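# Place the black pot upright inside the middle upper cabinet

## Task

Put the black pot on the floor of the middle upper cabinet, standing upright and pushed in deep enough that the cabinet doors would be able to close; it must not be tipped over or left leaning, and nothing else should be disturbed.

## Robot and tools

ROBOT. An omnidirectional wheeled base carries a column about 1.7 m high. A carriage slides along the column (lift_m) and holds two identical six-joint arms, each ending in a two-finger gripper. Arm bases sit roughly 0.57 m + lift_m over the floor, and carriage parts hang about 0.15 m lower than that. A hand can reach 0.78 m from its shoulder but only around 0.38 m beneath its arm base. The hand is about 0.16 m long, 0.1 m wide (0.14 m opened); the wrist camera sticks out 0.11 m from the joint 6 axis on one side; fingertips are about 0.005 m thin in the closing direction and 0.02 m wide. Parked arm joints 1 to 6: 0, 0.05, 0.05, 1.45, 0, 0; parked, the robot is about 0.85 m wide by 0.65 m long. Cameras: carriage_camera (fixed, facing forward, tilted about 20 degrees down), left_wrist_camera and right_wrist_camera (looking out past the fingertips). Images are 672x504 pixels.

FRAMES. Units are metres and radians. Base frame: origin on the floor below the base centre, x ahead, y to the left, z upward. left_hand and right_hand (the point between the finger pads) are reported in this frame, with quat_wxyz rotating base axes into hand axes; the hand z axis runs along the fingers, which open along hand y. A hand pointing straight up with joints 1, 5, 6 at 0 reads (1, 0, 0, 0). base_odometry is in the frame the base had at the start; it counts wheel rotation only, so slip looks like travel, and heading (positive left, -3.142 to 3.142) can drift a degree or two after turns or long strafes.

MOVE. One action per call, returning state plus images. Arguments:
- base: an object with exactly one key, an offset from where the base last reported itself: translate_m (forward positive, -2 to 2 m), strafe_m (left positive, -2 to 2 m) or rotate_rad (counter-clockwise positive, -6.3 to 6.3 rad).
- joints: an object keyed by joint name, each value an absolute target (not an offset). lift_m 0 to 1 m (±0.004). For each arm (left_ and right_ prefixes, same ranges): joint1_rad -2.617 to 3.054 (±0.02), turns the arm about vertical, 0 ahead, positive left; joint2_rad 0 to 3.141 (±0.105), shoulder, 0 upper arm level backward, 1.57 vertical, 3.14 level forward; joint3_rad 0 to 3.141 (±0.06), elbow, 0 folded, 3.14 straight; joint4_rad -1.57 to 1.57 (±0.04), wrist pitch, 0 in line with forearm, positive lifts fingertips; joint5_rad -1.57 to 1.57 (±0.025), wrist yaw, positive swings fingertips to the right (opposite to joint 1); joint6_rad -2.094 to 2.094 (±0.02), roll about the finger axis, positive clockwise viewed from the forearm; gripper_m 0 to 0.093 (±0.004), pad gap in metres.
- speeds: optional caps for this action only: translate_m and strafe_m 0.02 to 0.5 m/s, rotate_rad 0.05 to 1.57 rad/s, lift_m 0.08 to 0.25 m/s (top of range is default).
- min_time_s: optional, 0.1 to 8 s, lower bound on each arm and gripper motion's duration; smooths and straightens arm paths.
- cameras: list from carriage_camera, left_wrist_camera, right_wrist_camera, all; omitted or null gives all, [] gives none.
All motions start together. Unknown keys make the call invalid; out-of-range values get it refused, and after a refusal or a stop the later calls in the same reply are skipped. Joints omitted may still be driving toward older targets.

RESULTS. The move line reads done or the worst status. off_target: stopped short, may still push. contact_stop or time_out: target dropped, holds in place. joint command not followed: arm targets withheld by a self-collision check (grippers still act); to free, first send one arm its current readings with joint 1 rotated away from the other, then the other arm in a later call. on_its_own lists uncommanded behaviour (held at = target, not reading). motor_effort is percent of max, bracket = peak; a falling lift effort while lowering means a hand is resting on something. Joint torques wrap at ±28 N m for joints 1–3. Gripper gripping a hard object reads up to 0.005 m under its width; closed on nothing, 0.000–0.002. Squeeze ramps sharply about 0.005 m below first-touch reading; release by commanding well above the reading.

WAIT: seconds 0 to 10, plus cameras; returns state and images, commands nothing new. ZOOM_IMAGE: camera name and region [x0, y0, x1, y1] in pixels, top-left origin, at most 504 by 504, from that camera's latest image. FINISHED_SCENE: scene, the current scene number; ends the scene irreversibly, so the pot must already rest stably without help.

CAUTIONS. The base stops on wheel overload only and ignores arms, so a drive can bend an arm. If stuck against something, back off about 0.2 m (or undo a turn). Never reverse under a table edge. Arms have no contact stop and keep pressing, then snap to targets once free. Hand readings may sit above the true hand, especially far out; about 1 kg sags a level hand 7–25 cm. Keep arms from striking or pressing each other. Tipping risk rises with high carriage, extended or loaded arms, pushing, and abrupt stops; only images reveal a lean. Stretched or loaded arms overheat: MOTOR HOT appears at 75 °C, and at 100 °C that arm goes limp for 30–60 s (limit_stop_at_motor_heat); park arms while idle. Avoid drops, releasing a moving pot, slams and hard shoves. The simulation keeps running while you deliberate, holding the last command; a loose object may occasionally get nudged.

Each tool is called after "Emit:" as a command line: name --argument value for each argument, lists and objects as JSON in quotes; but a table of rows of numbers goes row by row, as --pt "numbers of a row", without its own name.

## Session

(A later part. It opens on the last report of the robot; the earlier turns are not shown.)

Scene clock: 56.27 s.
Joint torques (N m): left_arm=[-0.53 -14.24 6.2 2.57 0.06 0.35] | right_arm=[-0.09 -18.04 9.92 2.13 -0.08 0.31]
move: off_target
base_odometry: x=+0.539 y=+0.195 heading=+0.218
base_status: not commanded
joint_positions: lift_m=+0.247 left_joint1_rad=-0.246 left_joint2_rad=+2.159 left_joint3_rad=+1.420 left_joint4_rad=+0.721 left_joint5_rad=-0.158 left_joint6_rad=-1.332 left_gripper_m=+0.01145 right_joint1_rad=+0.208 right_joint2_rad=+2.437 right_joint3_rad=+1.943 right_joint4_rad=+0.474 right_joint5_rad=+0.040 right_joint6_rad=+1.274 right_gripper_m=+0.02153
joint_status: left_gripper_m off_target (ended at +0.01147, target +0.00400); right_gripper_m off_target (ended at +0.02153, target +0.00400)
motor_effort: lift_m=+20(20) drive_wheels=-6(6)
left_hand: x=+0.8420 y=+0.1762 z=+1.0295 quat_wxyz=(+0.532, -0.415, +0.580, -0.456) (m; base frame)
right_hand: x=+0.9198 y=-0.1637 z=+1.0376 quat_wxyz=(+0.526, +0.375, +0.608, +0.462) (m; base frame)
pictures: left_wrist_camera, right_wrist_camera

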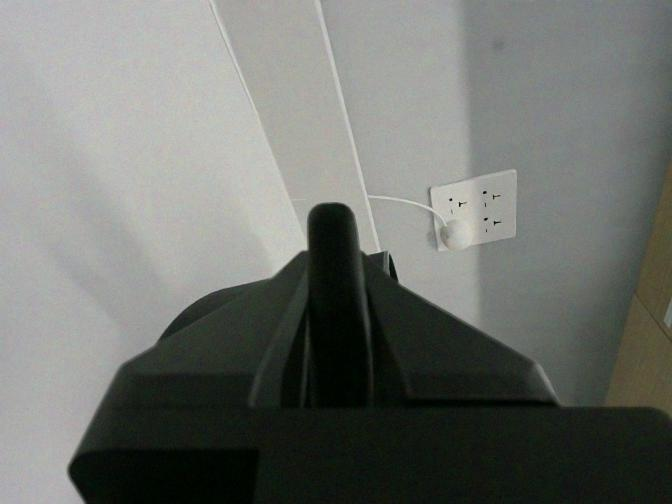

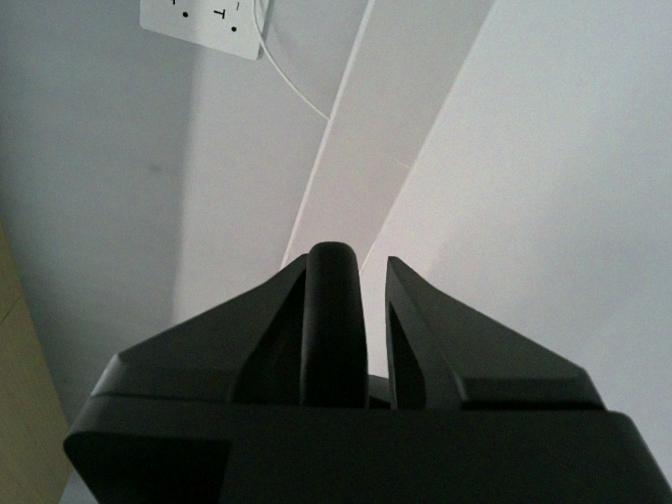

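Emit:
move --joints '{"right_gripper_m": 0.06}' --min_time_s 0.8 --cameras '[]'

Emit:
move --joints '{"right_joint1_rad": 0.131, "right_joint5_rad": -0.257}' --min_time_s 1.2 --cameras '["right_wrist_camera", "carriage_camera"]'

Emit:
zoom_image --camera "right_wrist_camera" --region '[170, 150, 530, 420]'

Scene clock: 61.47 s.
Joint torques (N m): left_arm=[-0.49 -14.19 6.23 2.58 0.05 0.34] | right_arm=[-0.17 -18.06 9.28 2.18 -0.1 0.06]
move: done
base_odometry: x=+0.539 y=+0.195 heading=+0.218
base_status: not commanded
joint_positions: lift_m=+0.247 left_joint1_rad=-0.246 left_joint2_rad=+2.159 left_joint3_rad=+1.420 left_joint4_rad=+0.721 left_joint5_rad=-0.160 left_joint6_rad=-1.332 left_gripper_m=+0.01122 right_joint1_rad=+0.208 right_joint2_rad=+2.437 right_joint3_rad=+1.953 right_joint4_rad=+0.467 right_joint5_rad=+0.040 right_joint6_rad=+1.296 right_gripper_m=+0.05990
joint_status: all done
motor_effort: lift_m=+20(20) drive_wheels=-6(6)
left_hand: x=+0.8421 y=+0.1764 z=+1.0295 quat_wxyz=(+0.533, -0.415, +0.580, -0.455) (m; base frame)
right_hand: x=+0.9205 y=-0.1636 z=+1.0408 quat_wxyz=(+0.522, +0.381, +0.603, +0.468) (m; base frame)
pictures: none
No camera images: "cameras" was empty.

Scene clock: 63.00 s.
Joint torques (N m): left_arm=[-0.5 -14.19 6.17 2.57 0.08 0.35] | right_arm=[-0.5 -18.15 9.24 2.21 -0.18 0.05]
move: done
base_odometry: x=+0.539 y=+0.195 heading=+0.218
base_status: not commanded
joint_positions: lift_m=+0.247 left_joint1_rad=-0.246 left_joint2_rad=+2.159 left_joint3_rad=+1.420 left_joint4_rad=+0.721 left_joint5_rad=-0.160 left_joint6_rad=-1.332 left_gripper_m=+0.01122 right_joint1_rad=+0.135 right_joint2_rad=+2.437 right_joint3_rad=+1.953 right_joint4_rad=+0.467 right_joint5_rad=-0.241 right_joint6_rad=+1.296 right_gripper_m=+0.05990
joint_status: all done
motor_effort: lift_m=+20(20) drive_wheels=-6(6)
left_hand: x=+0.8421 y=+0.1764 z=+1.0295 quat_wxyz=(+0.533, -0.415, +0.580, -0.455) (m; base frame)
right_hand: x=+0.9175 y=-0.1676 z=+1.0409 quat_wxyz=(+0.469, +0.318, +0.638, +0.521) (m; base frame)
pictures: carriage_camera, right_wrist_camera

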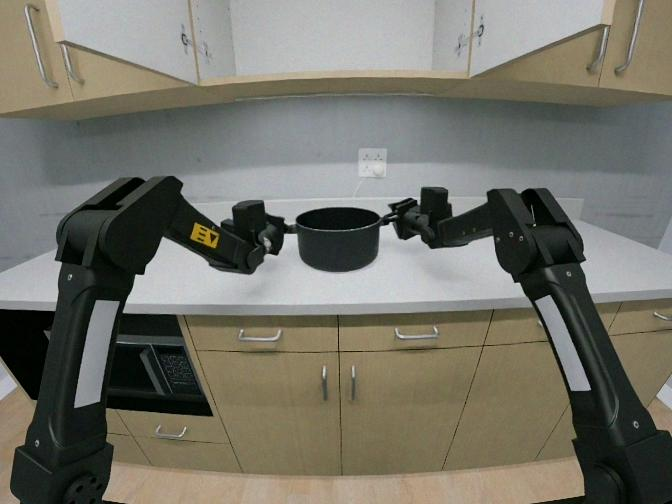

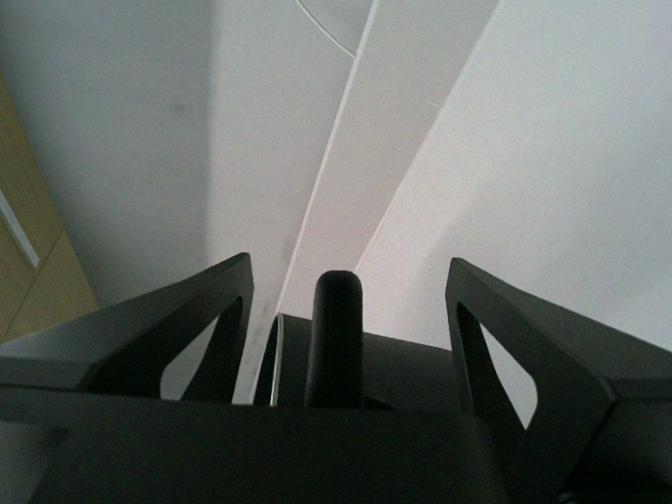

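Scaled by 1.400 from the camera's 672x504 image, which has a finer 960x720 frame.

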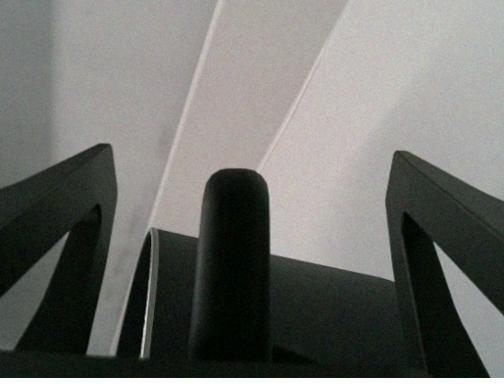

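Emit:
move --joints '{"right_joint1_rad": 0.15, "right_joint3_rad": 1.997, "right_gripper_m": 0.03}' --min_time_s 0.8 --cameras '["right_wrist_camera"]'

Emit:
zoom_image --camera "right_wrist_camera" --region '[170, 150, 530, 420]'

Scene clock: 65.03 s.
Joint torques (N m): left_arm=[-0.53 -14.17 6.16 2.59 0.06 0.34] | right_arm=[0.31 -18.19 9.26 2.2 -0.18 0.07]
move: done
base_odometry: x=+0.539 y=+0.195 heading=+0.218
base_status: not commanded
joint_positions: lift_m=+0.247 left_joint1_rad=-0.246 left_joint2_rad=+2.159 left_joint3_rad=+1.420 left_joint4_rad=+0.721 left_joint5_rad=-0.160 left_joint6_rad=-1.332 left_gripper_m=+0.01121 right_joint1_rad=+0.145 right_joint2_rad=+2.437 right_joint3_rad=+1.960 right_joint4_rad=+0.467 right_joint5_rad=-0.243 right_joint6_rad=+1.297 right_gripper_m=+0.03012
joint_status: all done
motor_effort: lift_m=+20(20) drive_wheels=-6(6)
left_hand: x=+0.8421 y=+0.1764 z=+1.0295 quat_wxyz=(+0.533, -0.415, +0.580, -0.455) (m; base frame)
right_hand: x=+0.9165 y=-0.1606 z=+1.0444 quat_wxyz=(+0.468, +0.313, +0.638, +0.525) (m; base frame)
pictures: right_wrist_camera

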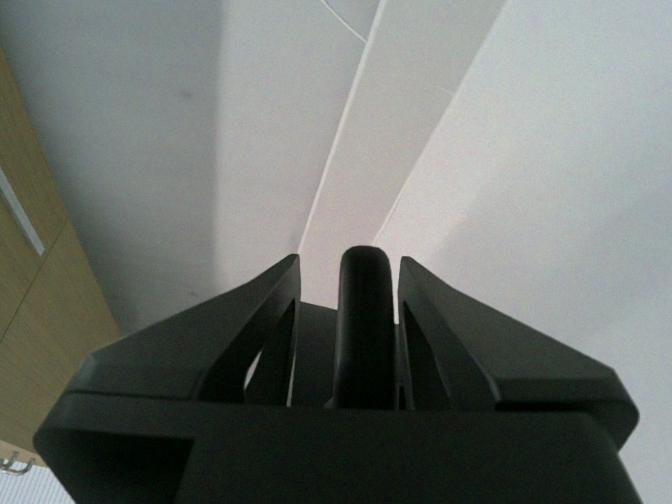

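Scaled by 1.400 from the camera's 672x504 image, which has a finer 960x720 frame.

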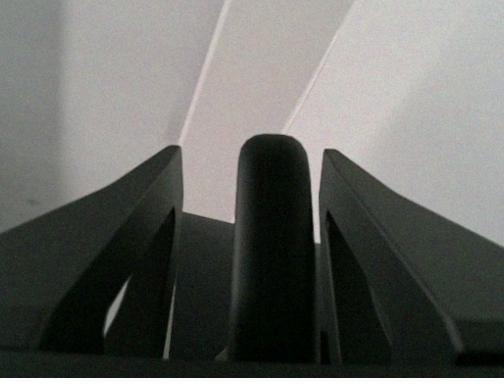

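Emit:
move --joints '{"lift_m": 0.2438}' --cameras '[]'

Emit:
move --joints '{"right_gripper_m": 0.004}' --min_time_s 1.2 --cameras '["right_wrist_camera", "left_wrist_camera"]'

Scene clock: 66.10 s.
Joint torques (N m): left_arm=[-0.54 -14.17 6.2 2.48 -0.02 0.36] | right_arm=[0.34 -18.14 9.07 2.22 -0.18 0.07]
move: done
base_odometry: x=+0.539 y=+0.195 heading=+0.218
base_status: not commanded
joint_positions: lift_m=+0.244 left_joint1_rad=-0.246 left_joint2_rad=+2.159 left_joint3_rad=+1.420 left_joint4_rad=+0.729 left_joint5_rad=-0.151 left_joint6_rad=-1.332 left_gripper_m=+0.01121 right_joint1_rad=+0.145 right_joint2_rad=+2.437 right_joint3_rad=+1.964 right_joint4_rad=+0.466 right_joint5_rad=-0.243 right_joint6_rad=+1.297 right_gripper_m=+0.03012
joint_status: all done
motor_effort: lift_m=+19(20) drive_wheels=+2(5)
left_hand: x=+0.8419 y=+0.1750 z=+1.0285 quat_wxyz=(+0.533, -0.412, +0.579, -0.460) (m; base frame)
right_hand: x=+0.9167 y=-0.1605 z=+1.0426 quat_wxyz=(+0.469, +0.312, +0.637, +0.526) (m; base frame)
pictures: none
No camera images: "cameras" was empty.

Scene clock: 67.60 s.
Joint torques (N m): left_arm=[-0.55 -14.17 6.26 2.49 -0.02 0.35] | right_arm=[0.25 -18.11 9.01 2.2 -0.18 0.06]
move: off_target
base_odometry: x=+0.539 y=+0.195 heading=+0.218
base_status: not commanded
joint_positions: lift_m=+0.244 left_joint1_rad=-0.246 left_joint2_rad=+2.159 left_joint3_rad=+1.420 left_joint4_rad=+0.729 left_joint5_rad=-0.151 left_joint6_rad=-1.332 left_gripper_m=+0.01121 right_joint1_rad=+0.145 right_joint2_rad=+2.437 right_joint3_rad=+1.964 right_joint4_rad=+0.466 right_joint5_rad=-0.243 right_joint6_rad=+1.297 right_gripper_m=+0.01080
joint_status: right_gripper_m off_target (ended at +0.01082, target +0.00400)
motor_effort: lift_m=+20(20) drive_wheels=+1(3)
left_hand: x=+0.8419 y=+0.1749 z=+1.0285 quat_wxyz=(+0.532, -0.412, +0.579, -0.460) (m; base frame)
right_hand: x=+0.9167 y=-0.1605 z=+1.0428 quat_wxyz=(+0.469, +0.312, +0.637, +0.526) (m; base frame)
pictures: left_wrist_camera, right_wrist_camera

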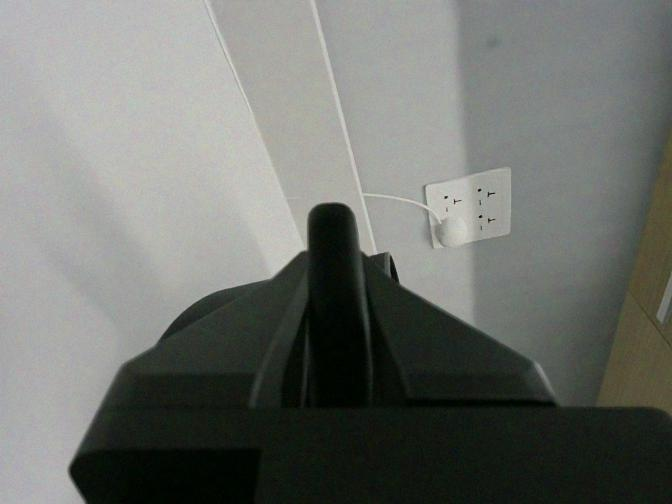

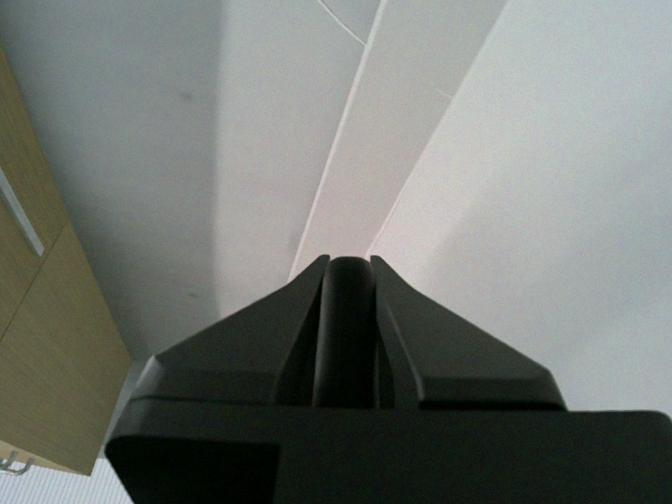

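Emit:
move --joints '{"lift_m": 0.33, "left_joint4_rad": 0.92, "right_joint4_rad": 0.7}' --min_time_s 1.5 --speeds '{"lift_m": 0.08}' --cameras '["carriage_camera"]'

Emit:
zoom_image --camera "carriage_camera" --region '[230, 170, 450, 310]'

Scene clock: 71.17 s.
Joint torques (N m): left_arm=[-0.53 -17.77 8.05 4.01 -0.03 0.4] | right_arm=[0.34 -21.98 9.03 4.21 -0.18 0.1]
move: off_target
base_odometry: x=+0.539 y=+0.195 heading=+0.218
base_status: not commanded
joint_positions: lift_m=+0.330 left_joint1_rad=-0.246 left_joint2_rad=+2.193 left_joint3_rad=+1.398 left_joint4_rad=+0.770 left_joint5_rad=-0.153 left_joint6_rad=-1.337 left_gripper_m=+0.01033 right_joint1_rad=+0.145 right_joint2_rad=+2.473 right_joint3_rad=+1.964 right_joint4_rad=+0.501 right_joint5_rad=-0.244 right_joint6_rad=+1.292 right_gripper_m=+0.01080
joint_status: left_joint4_rad off_target (ended at +0.770, target +0.920); right_joint4_rad off_target (ended at +0.502, target +0.700); the others done
motor_effort: lift_m=+25(28) drive_wheels=+1(3)
left_hand: x=+0.8422 y=+0.1752 z=+1.0928 quat_wxyz=(+0.528, -0.416, +0.583, -0.457) (m; base frame)
right_hand: x=+0.9204 y=-0.1598 z=+1.1120 quat_wxyz=(+0.469, +0.310, +0.638, +0.525) (m; base frame)
pictures: carriage_camera

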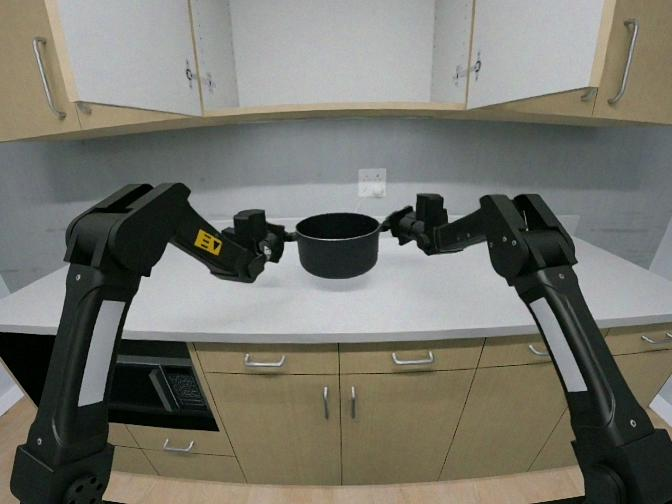

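Scaled by 2.291 from the camera's 672x504 image, which has a finer 960x720 frame.

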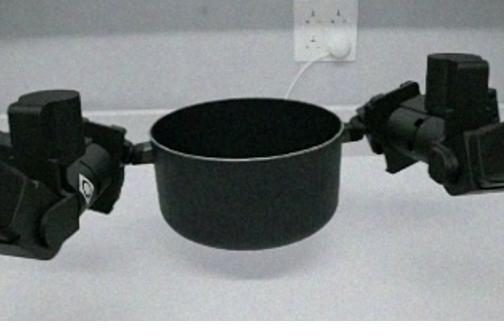

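Emit:
move --base '{"translate_m": -0.4}' --joints '{"lift_m": 0.5}' --speeds '{"translate_m": 0.25, "lift_m": 0.08}' --cameras '["carriage_camera"]'

Emit:
move --joints '{"lift_m": 0.84}' --speeds '{"lift_m": 0.18}' --cameras '["carriage_camera"]'

Emit:
zoom_image --camera "carriage_camera" --region '[170, 140, 510, 340]'

Scene clock: 76.70 s.
Joint torques (N m): left_arm=[-0.49 -18.71 8.21 3.83 0.04 0.39] | right_arm=[0.25 -22.63 9.18 4.02 -0.1 0.13]
move: done
base_odometry: x=+0.148 y=+0.109 heading=+0.218
base_status: done
joint_positions: lift_m=+0.500 left_joint1_rad=-0.246 left_joint2_rad=+2.202 left_joint3_rad=+1.397 left_joint4_rad=+0.787 left_joint5_rad=-0.157 left_joint6_rad=-1.335 left_gripper_m=+0.01032 right_joint1_rad=+0.145 right_joint2_rad=+2.479 right_joint3_rad=+1.961 right_joint4_rad=+0.517 right_joint5_rad=-0.249 right_joint6_rad=+1.291 right_gripper_m=+0.01080
joint_status: all done
motor_effort: lift_m=+25(29) drive_wheels=-3(13)
left_hand: x=+0.8428 y=+0.1757 z=+1.2608 quat_wxyz=(+0.531, -0.416, +0.580, -0.457) (m; base frame)
right_hand: x=+0.9205 y=-0.1590 z=+1.2800 quat_wxyz=(+0.470, +0.307, +0.638, +0.527) (m; base frame)
pictures: carriage_camera

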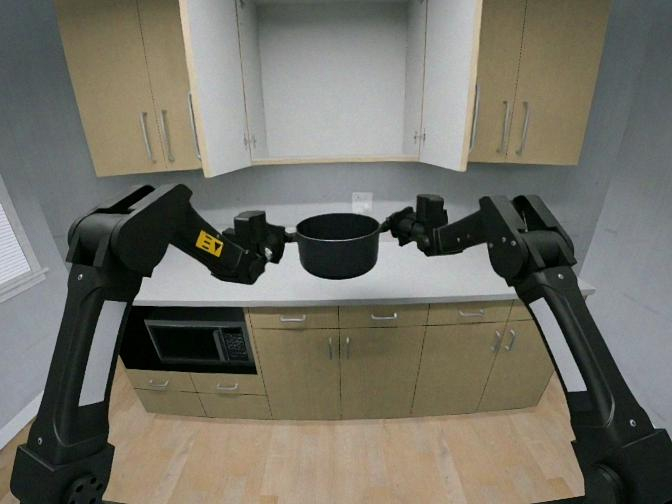

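Scene clock: 79.20 s.
Joint torques (N m): left_arm=[-0.49 -19.41 8.75 3.8 0.04 0.37] | right_arm=[0.35 -23.39 9.61 4.02 -0.12 0.11]
move: done
base_odometry: x=+0.148 y=+0.109 heading=+0.218
base_status: not commanded
joint_positions: lift_m=+0.840 left_joint1_rad=-0.246 left_joint2_rad=+2.209 left_joint3_rad=+1.390 left_joint4_rad=+0.791 left_joint5_rad=-0.157 left_joint6_rad=-1.334 left_gripper_m=+0.01031 right_joint1_rad=+0.145 right_joint2_rad=+2.487 right_joint3_rad=+1.956 right_joint4_rad=+0.520 right_joint5_rad=-0.249 right_joint6_rad=+1.291 right_gripper_m=+0.01079
joint_status: all done
motor_effort: lift_m=+25(29) drive_wheels=-3(4)
left_hand: x=+0.8424 y=+0.1758 z=+1.5947 quat_wxyz=(+0.529, -0.417, +0.583, -0.454) (m; base frame)
right_hand: x=+0.9208 y=-0.1590 z=+1.6131 quat_wxyz=(+0.468, +0.309, +0.640, +0.525) (m; base frame)
pictures: carriage_camera

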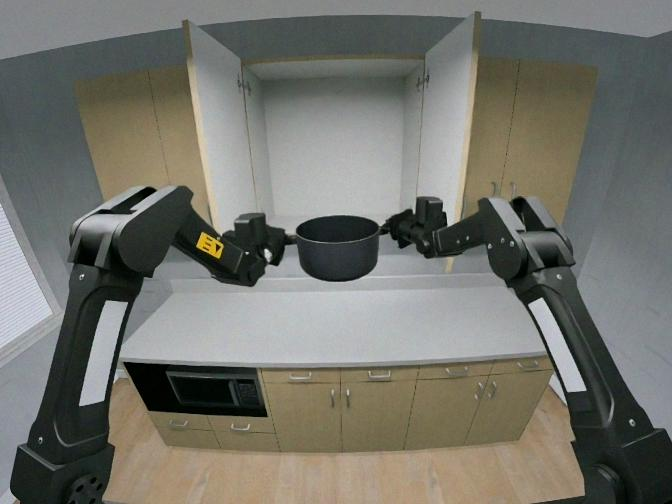

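Scaled by 1.482 from the camera's 672x504 image, which has a finer 960x720 frame.

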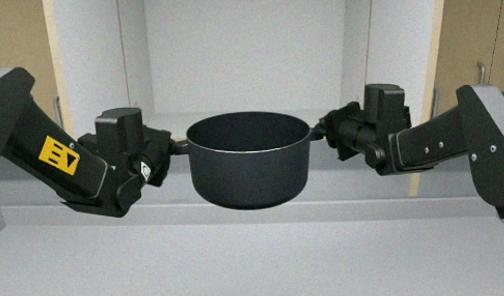

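Emit:
move --base '{"translate_m": 0.4}' --joints '{"lift_m": 0.82}' --speeds '{"translate_m": 0.18, "lift_m": 0.08}' --cameras '["carriage_camera"]'

Emit:
zoom_image --camera "carriage_camera" --region '[140, 130, 500, 370]'

Scene clock: 84.33 s.
Joint torques (N m): left_arm=[-0.49 -19.54 8.77 3.83 0.03 0.37] | right_arm=[0.36 -23.32 9.65 4.08 -0.12 0.12]
move: done
base_odometry: x=+0.538 y=+0.196 heading=+0.219
base_status: done
joint_positions: lift_m=+0.820 left_joint1_rad=-0.246 left_joint2_rad=+2.210 left_joint3_rad=+1.390 left_joint4_rad=+0.784 left_joint5_rad=-0.157 left_joint6_rad=-1.334 left_gripper_m=+0.01031 right_joint1_rad=+0.145 right_joint2_rad=+2.487 right_joint3_rad=+1.956 right_joint4_rad=+0.514 right_joint5_rad=-0.249 right_joint6_rad=+1.291 right_gripper_m=+0.01079
joint_status: all done
motor_effort: lift_m=+23(23) drive_wheels=+2(11)
left_hand: x=+0.8424 y=+0.1758 z=+1.5727 quat_wxyz=(+0.527, -0.418, +0.586, -0.452) (m; base frame)
right_hand: x=+0.9208 y=-0.1590 z=+1.5916 quat_wxyz=(+0.466, +0.311, +0.642, +0.524) (m; base frame)
pictures: carriage_camera

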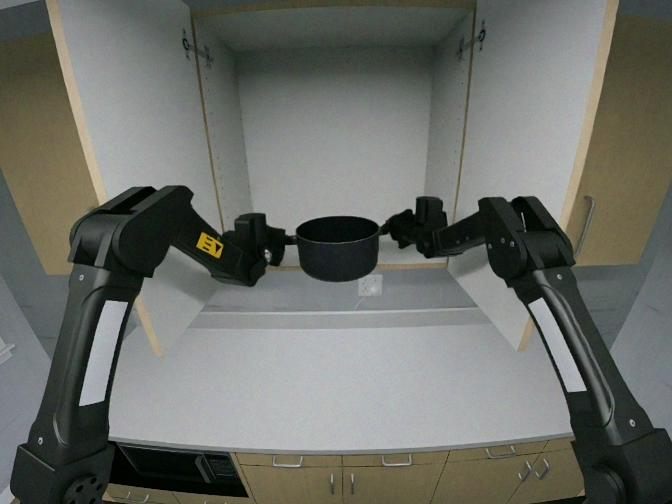

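Scaled by 1.400 from the camera's 672x504 image, which has a finer 960x720 frame.

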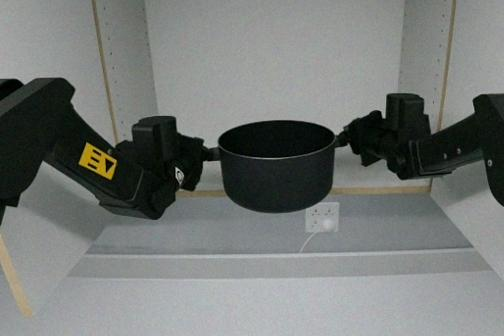

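Emit:
zoom_image --camera "carriage_camera" --region '[240, 240, 480, 300]'

Emit:
zoom_image --camera "carriage_camera" --region '[220, 400, 460, 500]'

Scaled by 2.100 from the camera's 672x504 image, which has a finer 960x720 frame.

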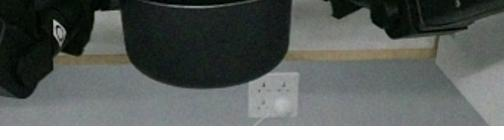

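Scaled by 2.100 from the camera's 672x504 image, which has a finer 960x720 frame.

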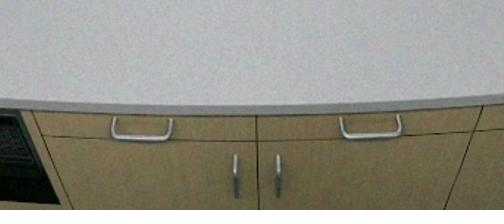

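Emit:
move --joints '{"lift_m": 0.845}' --speeds '{"lift_m": 0.1}' --cameras '[]'

Emit:
move --base '{"translate_m": 0.14}' --speeds '{"translate_m": 0.12}' --cameras '["carriage_camera"]'

Emit:
zoom_image --camera "carriage_camera" --region '[140, 130, 500, 370]'

Scene clock: 89.30 s.
Joint torques (N m): left_arm=[-0.51 -19.62 8.79 3.79 0.04 0.38] | right_arm=[0.36 -23.6 9.68 4 -0.11 0.13]
move: done
base_odometry: x=+0.538 y=+0.196 heading=+0.219
base_status: not commanded
joint_positions: lift_m=+0.845 left_joint1_rad=-0.246 left_joint2_rad=+2.211 left_joint3_rad=+1.390 left_joint4_rad=+0.790 left_joint5_rad=-0.157 left_joint6_rad=-1.334 left_gripper_m=+0.01031 right_joint1_rad=+0.145 right_joint2_rad=+2.489 right_joint3_rad=+1.956 right_joint4_rad=+0.520 right_joint5_rad=-0.249 right_joint6_rad=+1.291 right_gripper_m=+0.01079
joint_status: all done
motor_effort: lift_m=+25(30) drive_wheels=+1(7)
left_hand: x=+0.8425 y=+0.1758 z=+1.5982 quat_wxyz=(+0.529, -0.417, +0.584, -0.453) (m; base frame)
right_hand: x=+0.9209 y=-0.1590 z=+1.6168 quat_wxyz=(+0.467, +0.310, +0.641, +0.525) (m; base frame)
pictures: none
No camera images: "cameras" was empty.

Scene clock: 91.33 s.
Joint torques (N m): left_arm=[-0.53 -19.62 8.69 3.83 0.04 0.37] | right_arm=[0.31 -23.54 9.57 4.06 -0.12 0.14]
move: done
base_odometry: x=+0.675 y=+0.226 heading=+0.219
base_status: done
joint_positions: lift_m=+0.845 left_joint1_rad=-0.246 left_joint2_rad=+2.211 left_joint3_rad=+1.390 left_joint4_rad=+0.788 left_joint5_rad=-0.157 left_joint6_rad=-1.334 left_gripper_m=+0.01031 right_joint1_rad=+0.145 right_joint2_rad=+2.489 right_joint3_rad=+1.956 right_joint4_rad=+0.518 right_joint5_rad=-0.249 right_joint6_rad=+1.291 right_gripper_m=+0.01079
joint_status: not commanded
motor_effort: lift_m=+25(25) drive_wheels=-6(9)
left_hand: x=+0.8425 y=+0.1759 z=+1.5976 quat_wxyz=(+0.528, -0.418, +0.585, -0.453) (m; base frame)
right_hand: x=+0.9209 y=-0.1590 z=+1.6163 quat_wxyz=(+0.466, +0.310, +0.641, +0.525) (m; base frame)
pictures: carriage_camera

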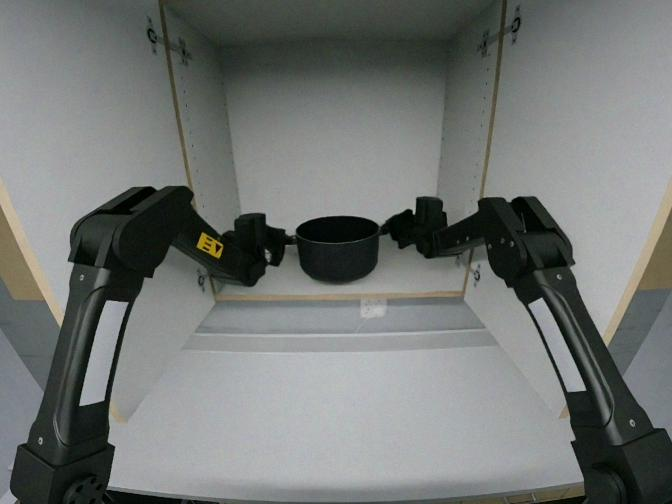

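Scaled by 1.400 from the camera's 672x504 image, which has a finer 960x720 frame.

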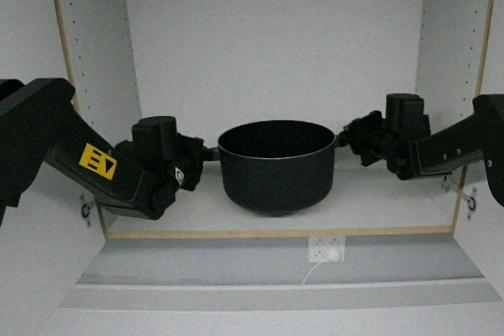

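Emit:
move --base '{"translate_m": 0.084}' --speeds '{"translate_m": 0.1}' --cameras '["carriage_camera"]'

Emit:
zoom_image --camera "carriage_camera" --region '[140, 160, 500, 400]'

Scene clock: 93.70 s.
Joint torques (N m): left_arm=[-0.51 -19.71 8.75 3.87 0.03 0.37] | right_arm=[0.28 -23.54 9.57 4.11 -0.1 0.13]
move: done
base_odometry: x=+0.757 y=+0.245 heading=+0.220
base_status: done
joint_positions: lift_m=+0.845 left_joint1_rad=-0.246 left_joint2_rad=+2.211 left_joint3_rad=+1.390 left_joint4_rad=+0.786 left_joint5_rad=-0.157 left_joint6_rad=-1.334 left_gripper_m=+0.01031 right_joint1_rad=+0.145 right_joint2_rad=+2.489 right_joint3_rad=+1.956 right_joint4_rad=+0.516 right_joint5_rad=-0.249 right_joint6_rad=+1.291 right_gripper_m=+0.01079
joint_status: not commanded
motor_effort: lift_m=+25(25) drive_wheels=-5(8)
left_hand: x=+0.8425 y=+0.1759 z=+1.5971 quat_wxyz=(+0.528, -0.418, +0.585, -0.452) (m; base frame)
right_hand: x=+0.9209 y=-0.1590 z=+1.6160 quat_wxyz=(+0.466, +0.310, +0.642, +0.524) (m; base frame)
pictures: carriage_camera

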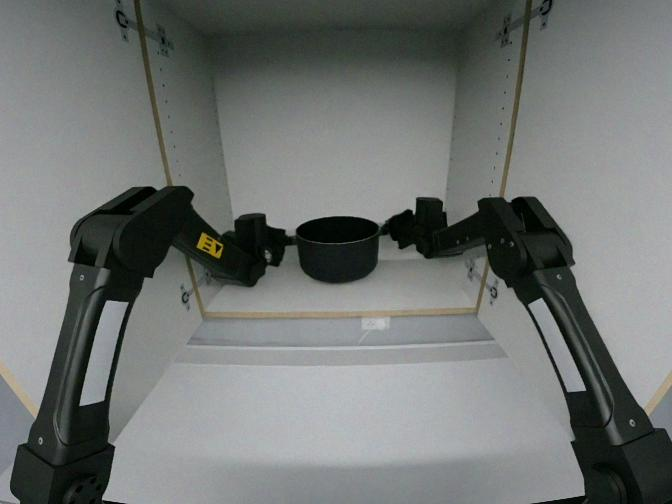

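Scaled by 1.400 from the camera's 672x504 image, which has a finer 960x720 frame.

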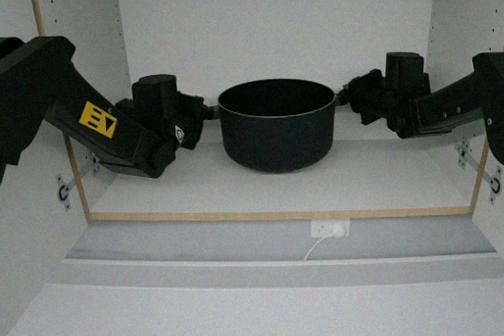

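Emit:
move --joints '{"lift_m": 0.79}' --speeds '{"lift_m": 0.1}' --cameras '[]'

Emit:
move --joints '{"lift_m": 0.77}' --speeds '{"lift_m": 0.08}' --cameras '["carriage_camera"]'

Emit:
zoom_image --camera "carriage_camera" --region '[240, 180, 440, 320]'

Scene clock: 95.47 s.
Joint torques (N m): left_arm=[-0.5 -19.63 8.7 3.73 0.04 0.39] | right_arm=[0.35 -23.56 9.63 3.94 -0.12 0.12]
move: done
base_odometry: x=+0.757 y=+0.245 heading=+0.220
base_status: not commanded
joint_positions: lift_m=+0.790 left_joint1_rad=-0.246 left_joint2_rad=+2.211 left_joint3_rad=+1.390 left_joint4_rad=+0.797 left_joint5_rad=-0.157 left_joint6_rad=-1.335 left_gripper_m=+0.01031 right_joint1_rad=+0.145 right_joint2_rad=+2.489 right_joint3_rad=+1.956 right_joint4_rad=+0.528 right_joint5_rad=-0.250 right_joint6_rad=+1.291 right_gripper_m=+0.01079
joint_status: all done
motor_effort: lift_m=+22(23) drive_wheels=-6(6)
left_hand: x=+0.8426 y=+0.1759 z=+1.5451 quat_wxyz=(+0.530, -0.417, +0.582, -0.455) (m; base frame)
right_hand: x=+0.9209 y=-0.1588 z=+1.5641 quat_wxyz=(+0.469, +0.308, +0.639, +0.527) (m; base frame)
pictures: none
No camera images: "cameras" was empty.

Scene clock: 96.07 s.
Joint torques (N m): left_arm=[-0.51 -18.24 8.72 3.15 0.06 0.33] | right_arm=[0.27 -22.82 9.54 3.07 0 0.15]
move: done
base_odometry: x=+0.757 y=+0.245 heading=+0.220
base_status: not commanded
joint_positions: lift_m=+0.770 left_joint1_rad=-0.246 left_joint2_rad=+2.198 left_joint3_rad=+1.390 left_joint4_rad=+0.846 left_joint5_rad=-0.157 left_joint6_rad=-1.331 left_gripper_m=+0.01031 right_joint1_rad=+0.145 right_joint2_rad=+2.482 right_joint3_rad=+1.956 right_joint4_rad=+0.606 right_joint5_rad=-0.260 right_joint6_rad=+1.289 right_gripper_m=+0.01079
joint_status: all done
on_its_own: left_joint4_rad moved +0.049 toward your old target +0.920; right_joint4_rad moved +0.078 toward your old target +0.700
motor_effort: lift_m=+21(21) drive_wheels=+1(6)
left_hand: x=+0.8415 y=+0.1761 z=+1.5451 quat_wxyz=(+0.545, -0.406, +0.563, -0.471) (m; base frame)
right_hand: x=+0.9189 y=-0.1575 z=+1.5677 quat_wxyz=(+0.492, +0.284, +0.617, +0.545) (m; base frame)
pictures: carriage_camera

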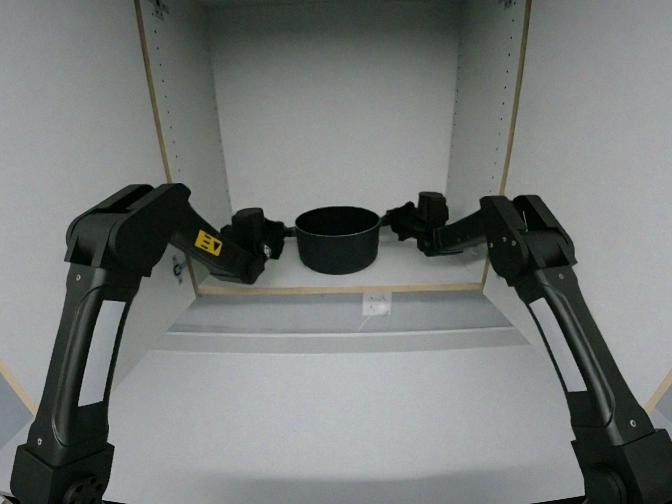

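Scaled by 2.520 from the camera's 672x504 image, which has a finer 960x720 frame.

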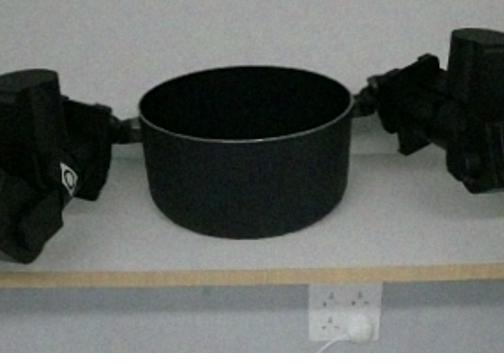

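Emit:
move --joints '{"lift_m": 0.748}' --speeds '{"lift_m": 0.08}' --cameras '["carriage_camera"]'

Emit:
zoom_image --camera "carriage_camera" --region '[240, 180, 440, 320]'

Scene clock: 97.27 s.
Joint torques (N m): left_arm=[-0.5 -16.09 8.03 2.77 0.06 0.19] | right_arm=[0.35 -20.42 9.18 2.59 0.07 0.25]
move: done
base_odometry: x=+0.757 y=+0.245 heading=+0.220
base_status: not commanded
joint_positions: lift_m=+0.748 left_joint1_rad=-0.246 left_joint2_rad=+2.178 left_joint3_rad=+1.399 left_joint4_rad=+0.876 left_joint5_rad=-0.157 left_joint6_rad=-1.319 left_gripper_m=+0.01033 right_joint1_rad=+0.145 right_joint2_rad=+2.459 right_joint3_rad=+1.960 right_joint4_rad=+0.646 right_joint5_rad=-0.264 right_joint6_rad=+1.281 right_gripper_m=+0.01078
joint_status: all done
on_its_own: right_joint4_rad moved +0.041 toward your old target +0.700
motor_effort: lift_m=+20(20) drive_wheels=+0(6)
left_hand: x=+0.8401 y=+0.1765 z=+1.5471 quat_wxyz=(+0.561, -0.392, +0.546, -0.483) (m; base frame)
right_hand: x=+0.9149 y=-0.1573 z=+1.5730 quat_wxyz=(+0.512, +0.264, +0.600, +0.556) (m; base frame)
pictures: carriage_camera

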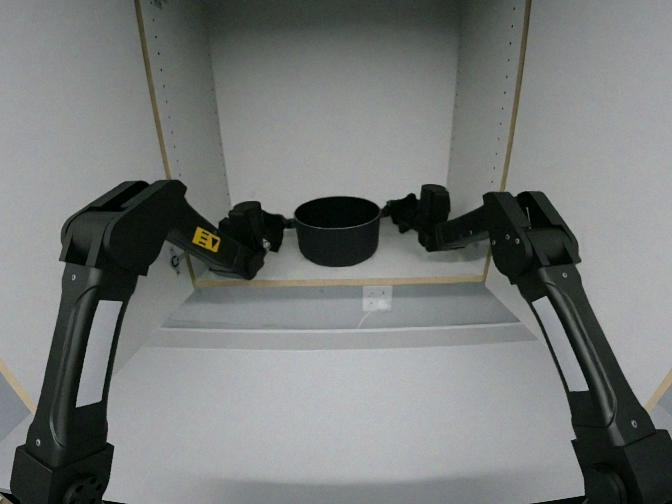

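Scaled by 2.520 from the camera's 672x504 image, which has a finer 960x720 frame.

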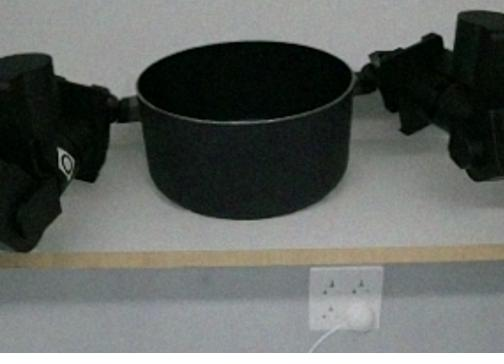

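Emit:
move --joints '{"lift_m": 0.756, "left_joint4_rad": 0.745, "right_joint4_rad": 0.485}' --min_time_s 1.2 --speeds '{"lift_m": 0.08}' --cameras '["carriage_camera"]'

Emit:
zoom_image --camera "carriage_camera" --region '[240, 180, 440, 320]'

Scene clock: 100.40 s.
Joint torques (N m): left_arm=[-0.49 -15.82 6.6 1.8 0.01 0.28] | right_arm=[0.32 -19.9 8.12 1.58 -0.01 0.22]
move: off_target
base_odometry: x=+0.757 y=+0.245 heading=+0.220
base_status: not commanded
joint_positions: lift_m=+0.756 left_joint1_rad=-0.246 left_joint2_rad=+2.175 left_joint3_rad=+1.415 left_joint4_rad=+0.792 left_joint5_rad=-0.155 left_joint6_rad=-1.326 left_gripper_m=+0.01032 right_joint1_rad=+0.145 right_joint2_rad=+2.454 right_joint3_rad=+1.975 right_joint4_rad=+0.527 right_joint5_rad=-0.256 right_joint6_rad=+1.283 right_gripper_m=+0.01078
joint_status: left_joint4_rad off_target (ended at +0.792, target +0.745); right_joint4_rad off_target (ended at +0.527, target +0.485); the others done
motor_effort: lift_m=+24(27) drive_wheels=-5(6)
left_hand: x=+0.8428 y=+0.1754 z=+1.5435 quat_wxyz=(+0.544, -0.404, +0.566, -0.468) (m; base frame)
right_hand: x=+0.9180 y=-0.1581 z=+1.5634 quat_wxyz=(+0.485, +0.291, +0.626, +0.537) (m; base frame)
pictures: carriage_camera

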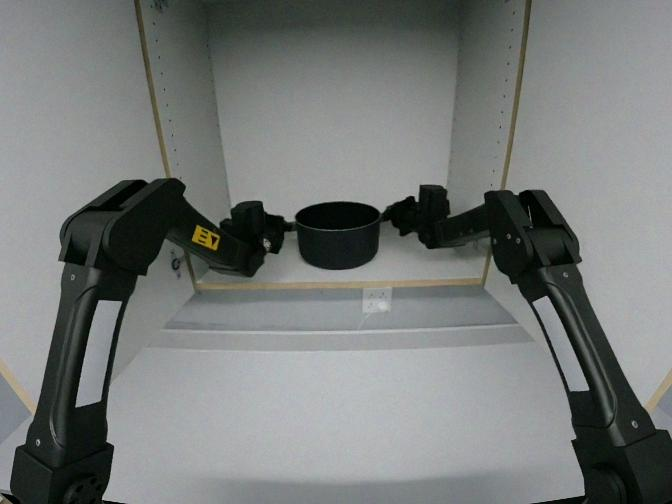

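Scaled by 2.520 from the camera's 672x504 image, which has a finer 960x720 frame.

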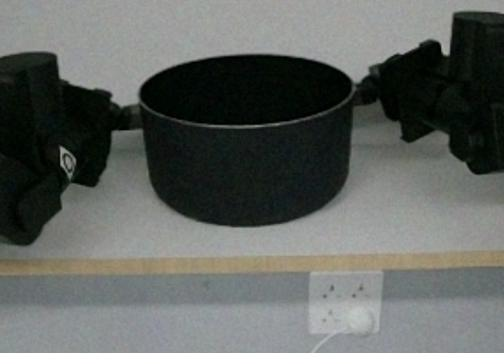

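Emit:
move --joints '{"left_joint4_rad": 0.785, "right_joint4_rad": 0.52}' --min_time_s 0.6 --cameras '[]'

Emit:
move --joints '{"left_gripper_m": 0.03, "right_gripper_m": 0.03}' --min_time_s 1.5 --cameras '["left_wrist_camera", "right_wrist_camera", "carriage_camera"]'

Scene clock: 102.30 s.
Joint torques (N m): left_arm=[-0.51 -15.86 6.56 2.24 0.02 0.29] | right_arm=[0.27 -19.9 8.16 1.93 -0.04 0.21]
move: done
base_odometry: x=+0.757 y=+0.245 heading=+0.220
base_status: not commanded
joint_positions: lift_m=+0.756 left_joint1_rad=-0.246 left_joint2_rad=+2.175 left_joint3_rad=+1.416 left_joint4_rad=+0.792 left_joint5_rad=-0.155 left_joint6_rad=-1.326 left_gripper_m=+0.01032 right_joint1_rad=+0.145 right_joint2_rad=+2.454 right_joint3_rad=+1.975 right_joint4_rad=+0.528 right_joint5_rad=-0.256 right_joint6_rad=+1.283 right_gripper_m=+0.01078
joint_status: all done
motor_effort: lift_m=+24(24) drive_wheels=-5(6)
left_hand: x=+0.8428 y=+0.1754 z=+1.5437 quat_wxyz=(+0.545, -0.404, +0.566, -0.469) (m; base frame)
right_hand: x=+0.9180 y=-0.1581 z=+1.5637 quat_wxyz=(+0.485, +0.290, +0.626, +0.537) (m; base frame)
pictures: none
No camera images: "cameras" was empty.

Scene clock: 104.10 s.
Joint torques (N m): left_arm=[-0.55 -15.86 6.56 2.3 0.03 0.24] | right_arm=[0.35 -19.79 8.12 2.29 -0.03 0.06]
move: done
base_odometry: x=+0.757 y=+0.245 heading=+0.220
base_status: not commanded
joint_positions: lift_m=+0.756 left_joint1_rad=-0.246 left_joint2_rad=+2.175 left_joint3_rad=+1.416 left_joint4_rad=+0.788 left_joint5_rad=-0.155 left_joint6_rad=-1.322 left_gripper_m=+0.02991 right_joint1_rad=+0.145 right_joint2_rad=+2.454 right_joint3_rad=+1.975 right_joint4_rad=+0.497 right_joint5_rad=-0.256 right_joint6_rad=+1.296 right_gripper_m=+0.02991
joint_status: all done
motor_effort: lift_m=+24(24) drive_wheels=-5(6)
left_hand: x=+0.8428 y=+0.1755 z=+1.5427 quat_wxyz=(+0.545, -0.404, +0.568, -0.467) (m; base frame)
right_hand: x=+0.9183 y=-0.1581 z=+1.5562 quat_wxyz=(+0.473, +0.302, +0.632, +0.534) (m; base frame)
pictures: carriage_camera, left_wrist_camera, right_wrist_camera

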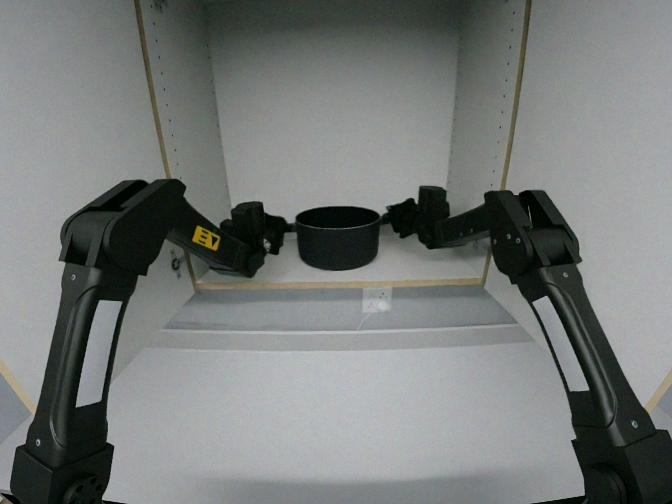

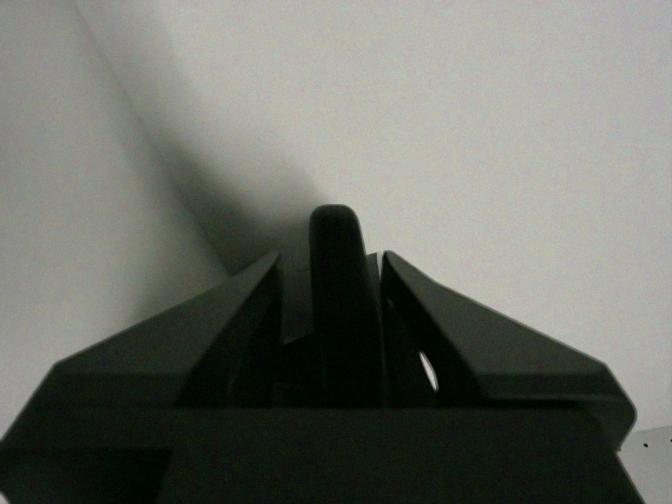

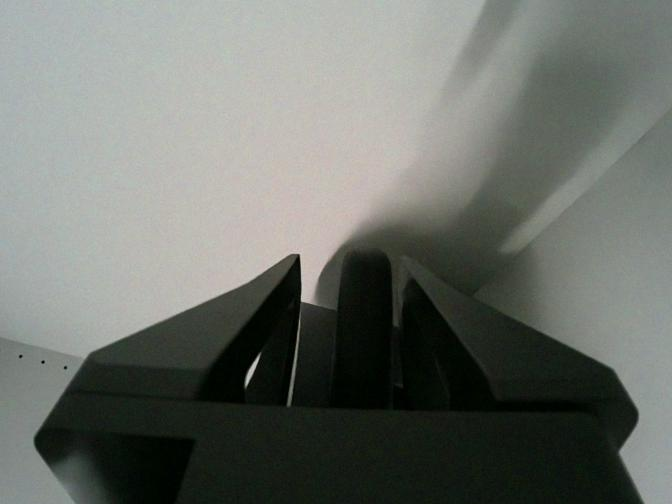

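Emit:
move --joints '{"left_gripper_m": 0.093, "right_gripper_m": 0.093}' --min_time_s 0.8 --cameras '[]'

Emit:
move --base '{"translate_m": -0.14}' --speeds '{"translate_m": 0.12}' --cameras '["carriage_camera", "right_wrist_camera"]'

Emit:
zoom_image --camera "carriage_camera" --region '[220, 140, 460, 300]'

Scene clock: 106.10 s.
Joint torques (N m): left_arm=[-0.51 -15.86 6.52 2.29 0.01 0.23] | right_arm=[0.29 -19.79 8.1 2.28 -0.02 0.05]
move: done
base_odometry: x=+0.757 y=+0.245 heading=+0.220
base_status: not commanded
joint_positions: lift_m=+0.756 left_joint1_rad=-0.246 left_joint2_rad=+2.175 left_joint3_rad=+1.416 left_joint4_rad=+0.788 left_joint5_rad=-0.155 left_joint6_rad=-1.322 left_gripper_m=+0.09288 right_joint1_rad=+0.145 right_joint2_rad=+2.454 right_joint3_rad=+1.975 right_joint4_rad=+0.497 right_joint5_rad=-0.256 right_joint6_rad=+1.297 right_gripper_m=+0.09288
joint_status: all done
motor_effort: lift_m=+24(24) drive_wheels=-5(6)
left_hand: x=+0.8428 y=+0.1755 z=+1.5427 quat_wxyz=(+0.545, -0.404, +0.568, -0.466) (m; base frame)
right_hand: x=+0.9183 y=-0.1581 z=+1.5562 quat_wxyz=(+0.473, +0.302, +0.632, +0.535) (m; base frame)
pictures: none
No camera images: "cameras" was empty.

Scene clock: 108.03 s.
Joint torques (N m): left_arm=[-0.44 -15.95 6.41 2.3 0.02 0.25] | right_arm=[0.31 -19.82 8.14 2.24 -0.04 0.06]
move: done
base_odometry: x=+0.620 y=+0.215 heading=+0.220
base_status: done
joint_positions: lift_m=+0.756 left_joint1_rad=-0.246 left_joint2_rad=+2.175 left_joint3_rad=+1.416 left_joint4_rad=+0.786 left_joint5_rad=-0.155 left_joint6_rad=-1.322 left_gripper_m=+0.09288 right_joint1_rad=+0.145 right_joint2_rad=+2.454 right_joint3_rad=+1.975 right_joint4_rad=+0.502 right_joint5_rad=-0.256 right_joint6_rad=+1.297 right_gripper_m=+0.09288
joint_status: not commanded
motor_effort: lift_m=+24(24) drive_wheels=-5(13)
left_hand: x=+0.8428 y=+0.1752 z=+1.5423 quat_wxyz=(+0.544, -0.404, +0.569, -0.466) (m; base frame)
right_hand: x=+0.9183 y=-0.1581 z=+1.5573 quat_wxyz=(+0.474, +0.301, +0.631, +0.535) (m; base frame)
pictures: carriage_camera, right_wrist_camera

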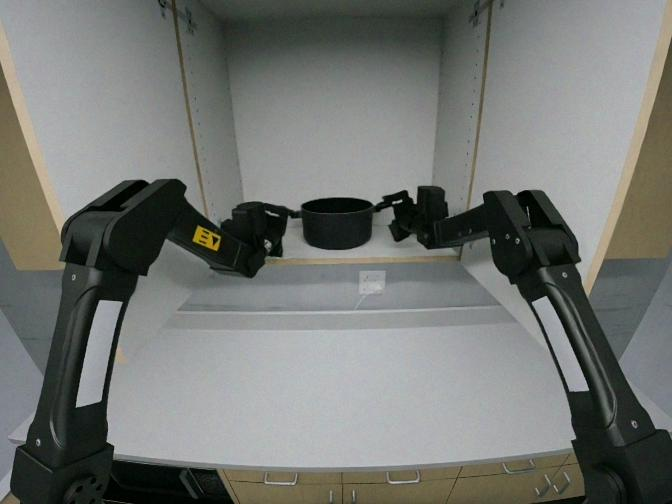

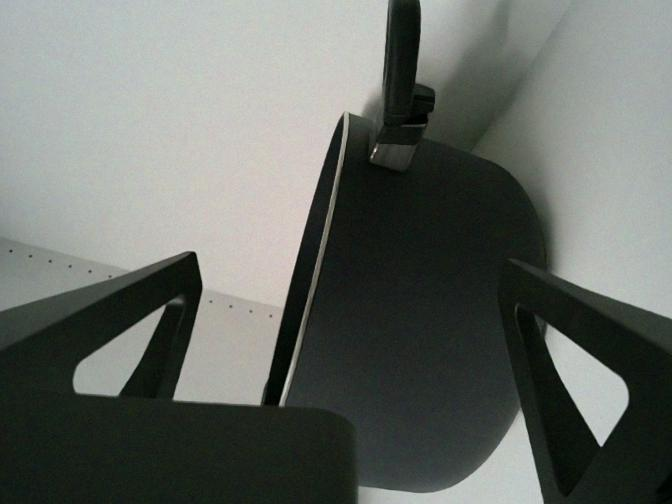

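Scaled by 2.100 from the camera's 672x504 image, which has a finer 960x720 frame.

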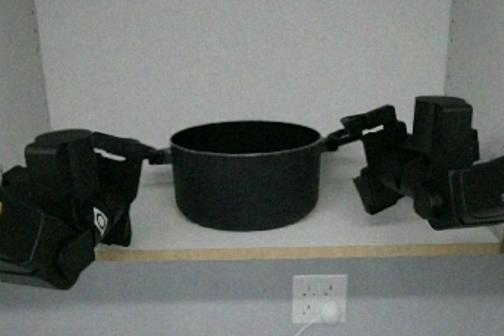

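Emit:
move --base '{"translate_m": -0.4}' --speeds '{"translate_m": 0.3}' --cameras '["carriage_camera"]'

Emit:
zoom_image --camera "carriage_camera" --region '[220, 80, 460, 260]'

Scene clock: 112.23 s.
Joint torques (N m): left_arm=[-0.43 -15.77 6.5 2.34 0.02 0.23] | right_arm=[0.2 -19.88 8.12 2.2 -0.02 0.06]
move: done
MOTOR HOT: joint 2 (shoulder) of the right arm reports 75 °C; the controller stops that arm at 100 °C. To cool a motor, set the load down, stop pushing, or move to a pose that needs little force.
base_odometry: x=+0.230 y=+0.127 heading=+0.220
base_status: done
joint_positions: lift_m=+0.756 left_joint1_rad=-0.246 left_joint2_rad=+2.175 left_joint3_rad=+1.416 left_joint4_rad=+0.785 left_joint5_rad=-0.155 left_joint6_rad=-1.322 left_gripper_m=+0.09288 right_joint1_rad=+0.146 right_joint2_rad=+2.454 right_joint3_rad=+1.975 right_joint4_rad=+0.504 right_joint5_rad=-0.256 right_joint6_rad=+1.297 right_gripper_m=+0.09288
joint_status: not commanded
motor_effort: lift_m=+24(24) drive_wheels=-3(7)
left_hand: x=+0.8428 y=+0.1750 z=+1.5420 quat_wxyz=(+0.544, -0.404, +0.569, -0.466) (m; base frame)
right_hand: x=+0.9181 y=-0.1573 z=+1.5578 quat_wxyz=(+0.474, +0.300, +0.631, +0.536) (m; base frame)
pictures: carriage_camera

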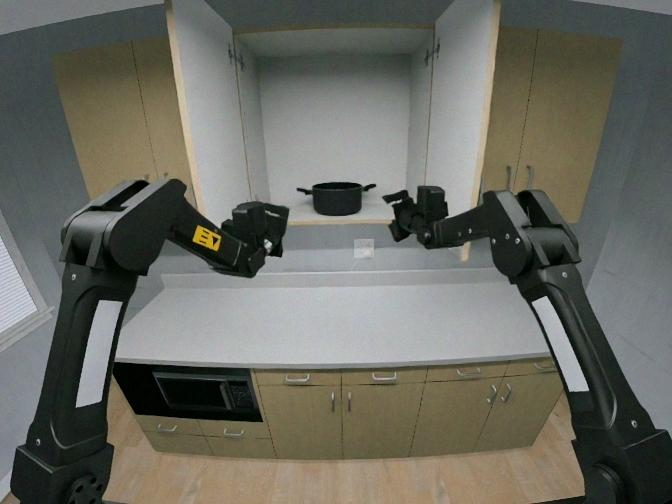

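Scaled by 2.100 from the camera's 672x504 image, which has a finer 960x720 frame.

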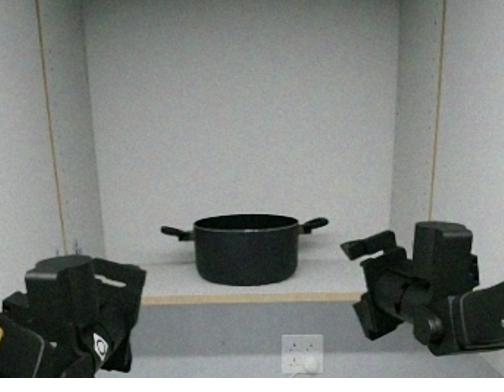

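Emit:
finished_scene --scene 2

The scene is finished: the task was done.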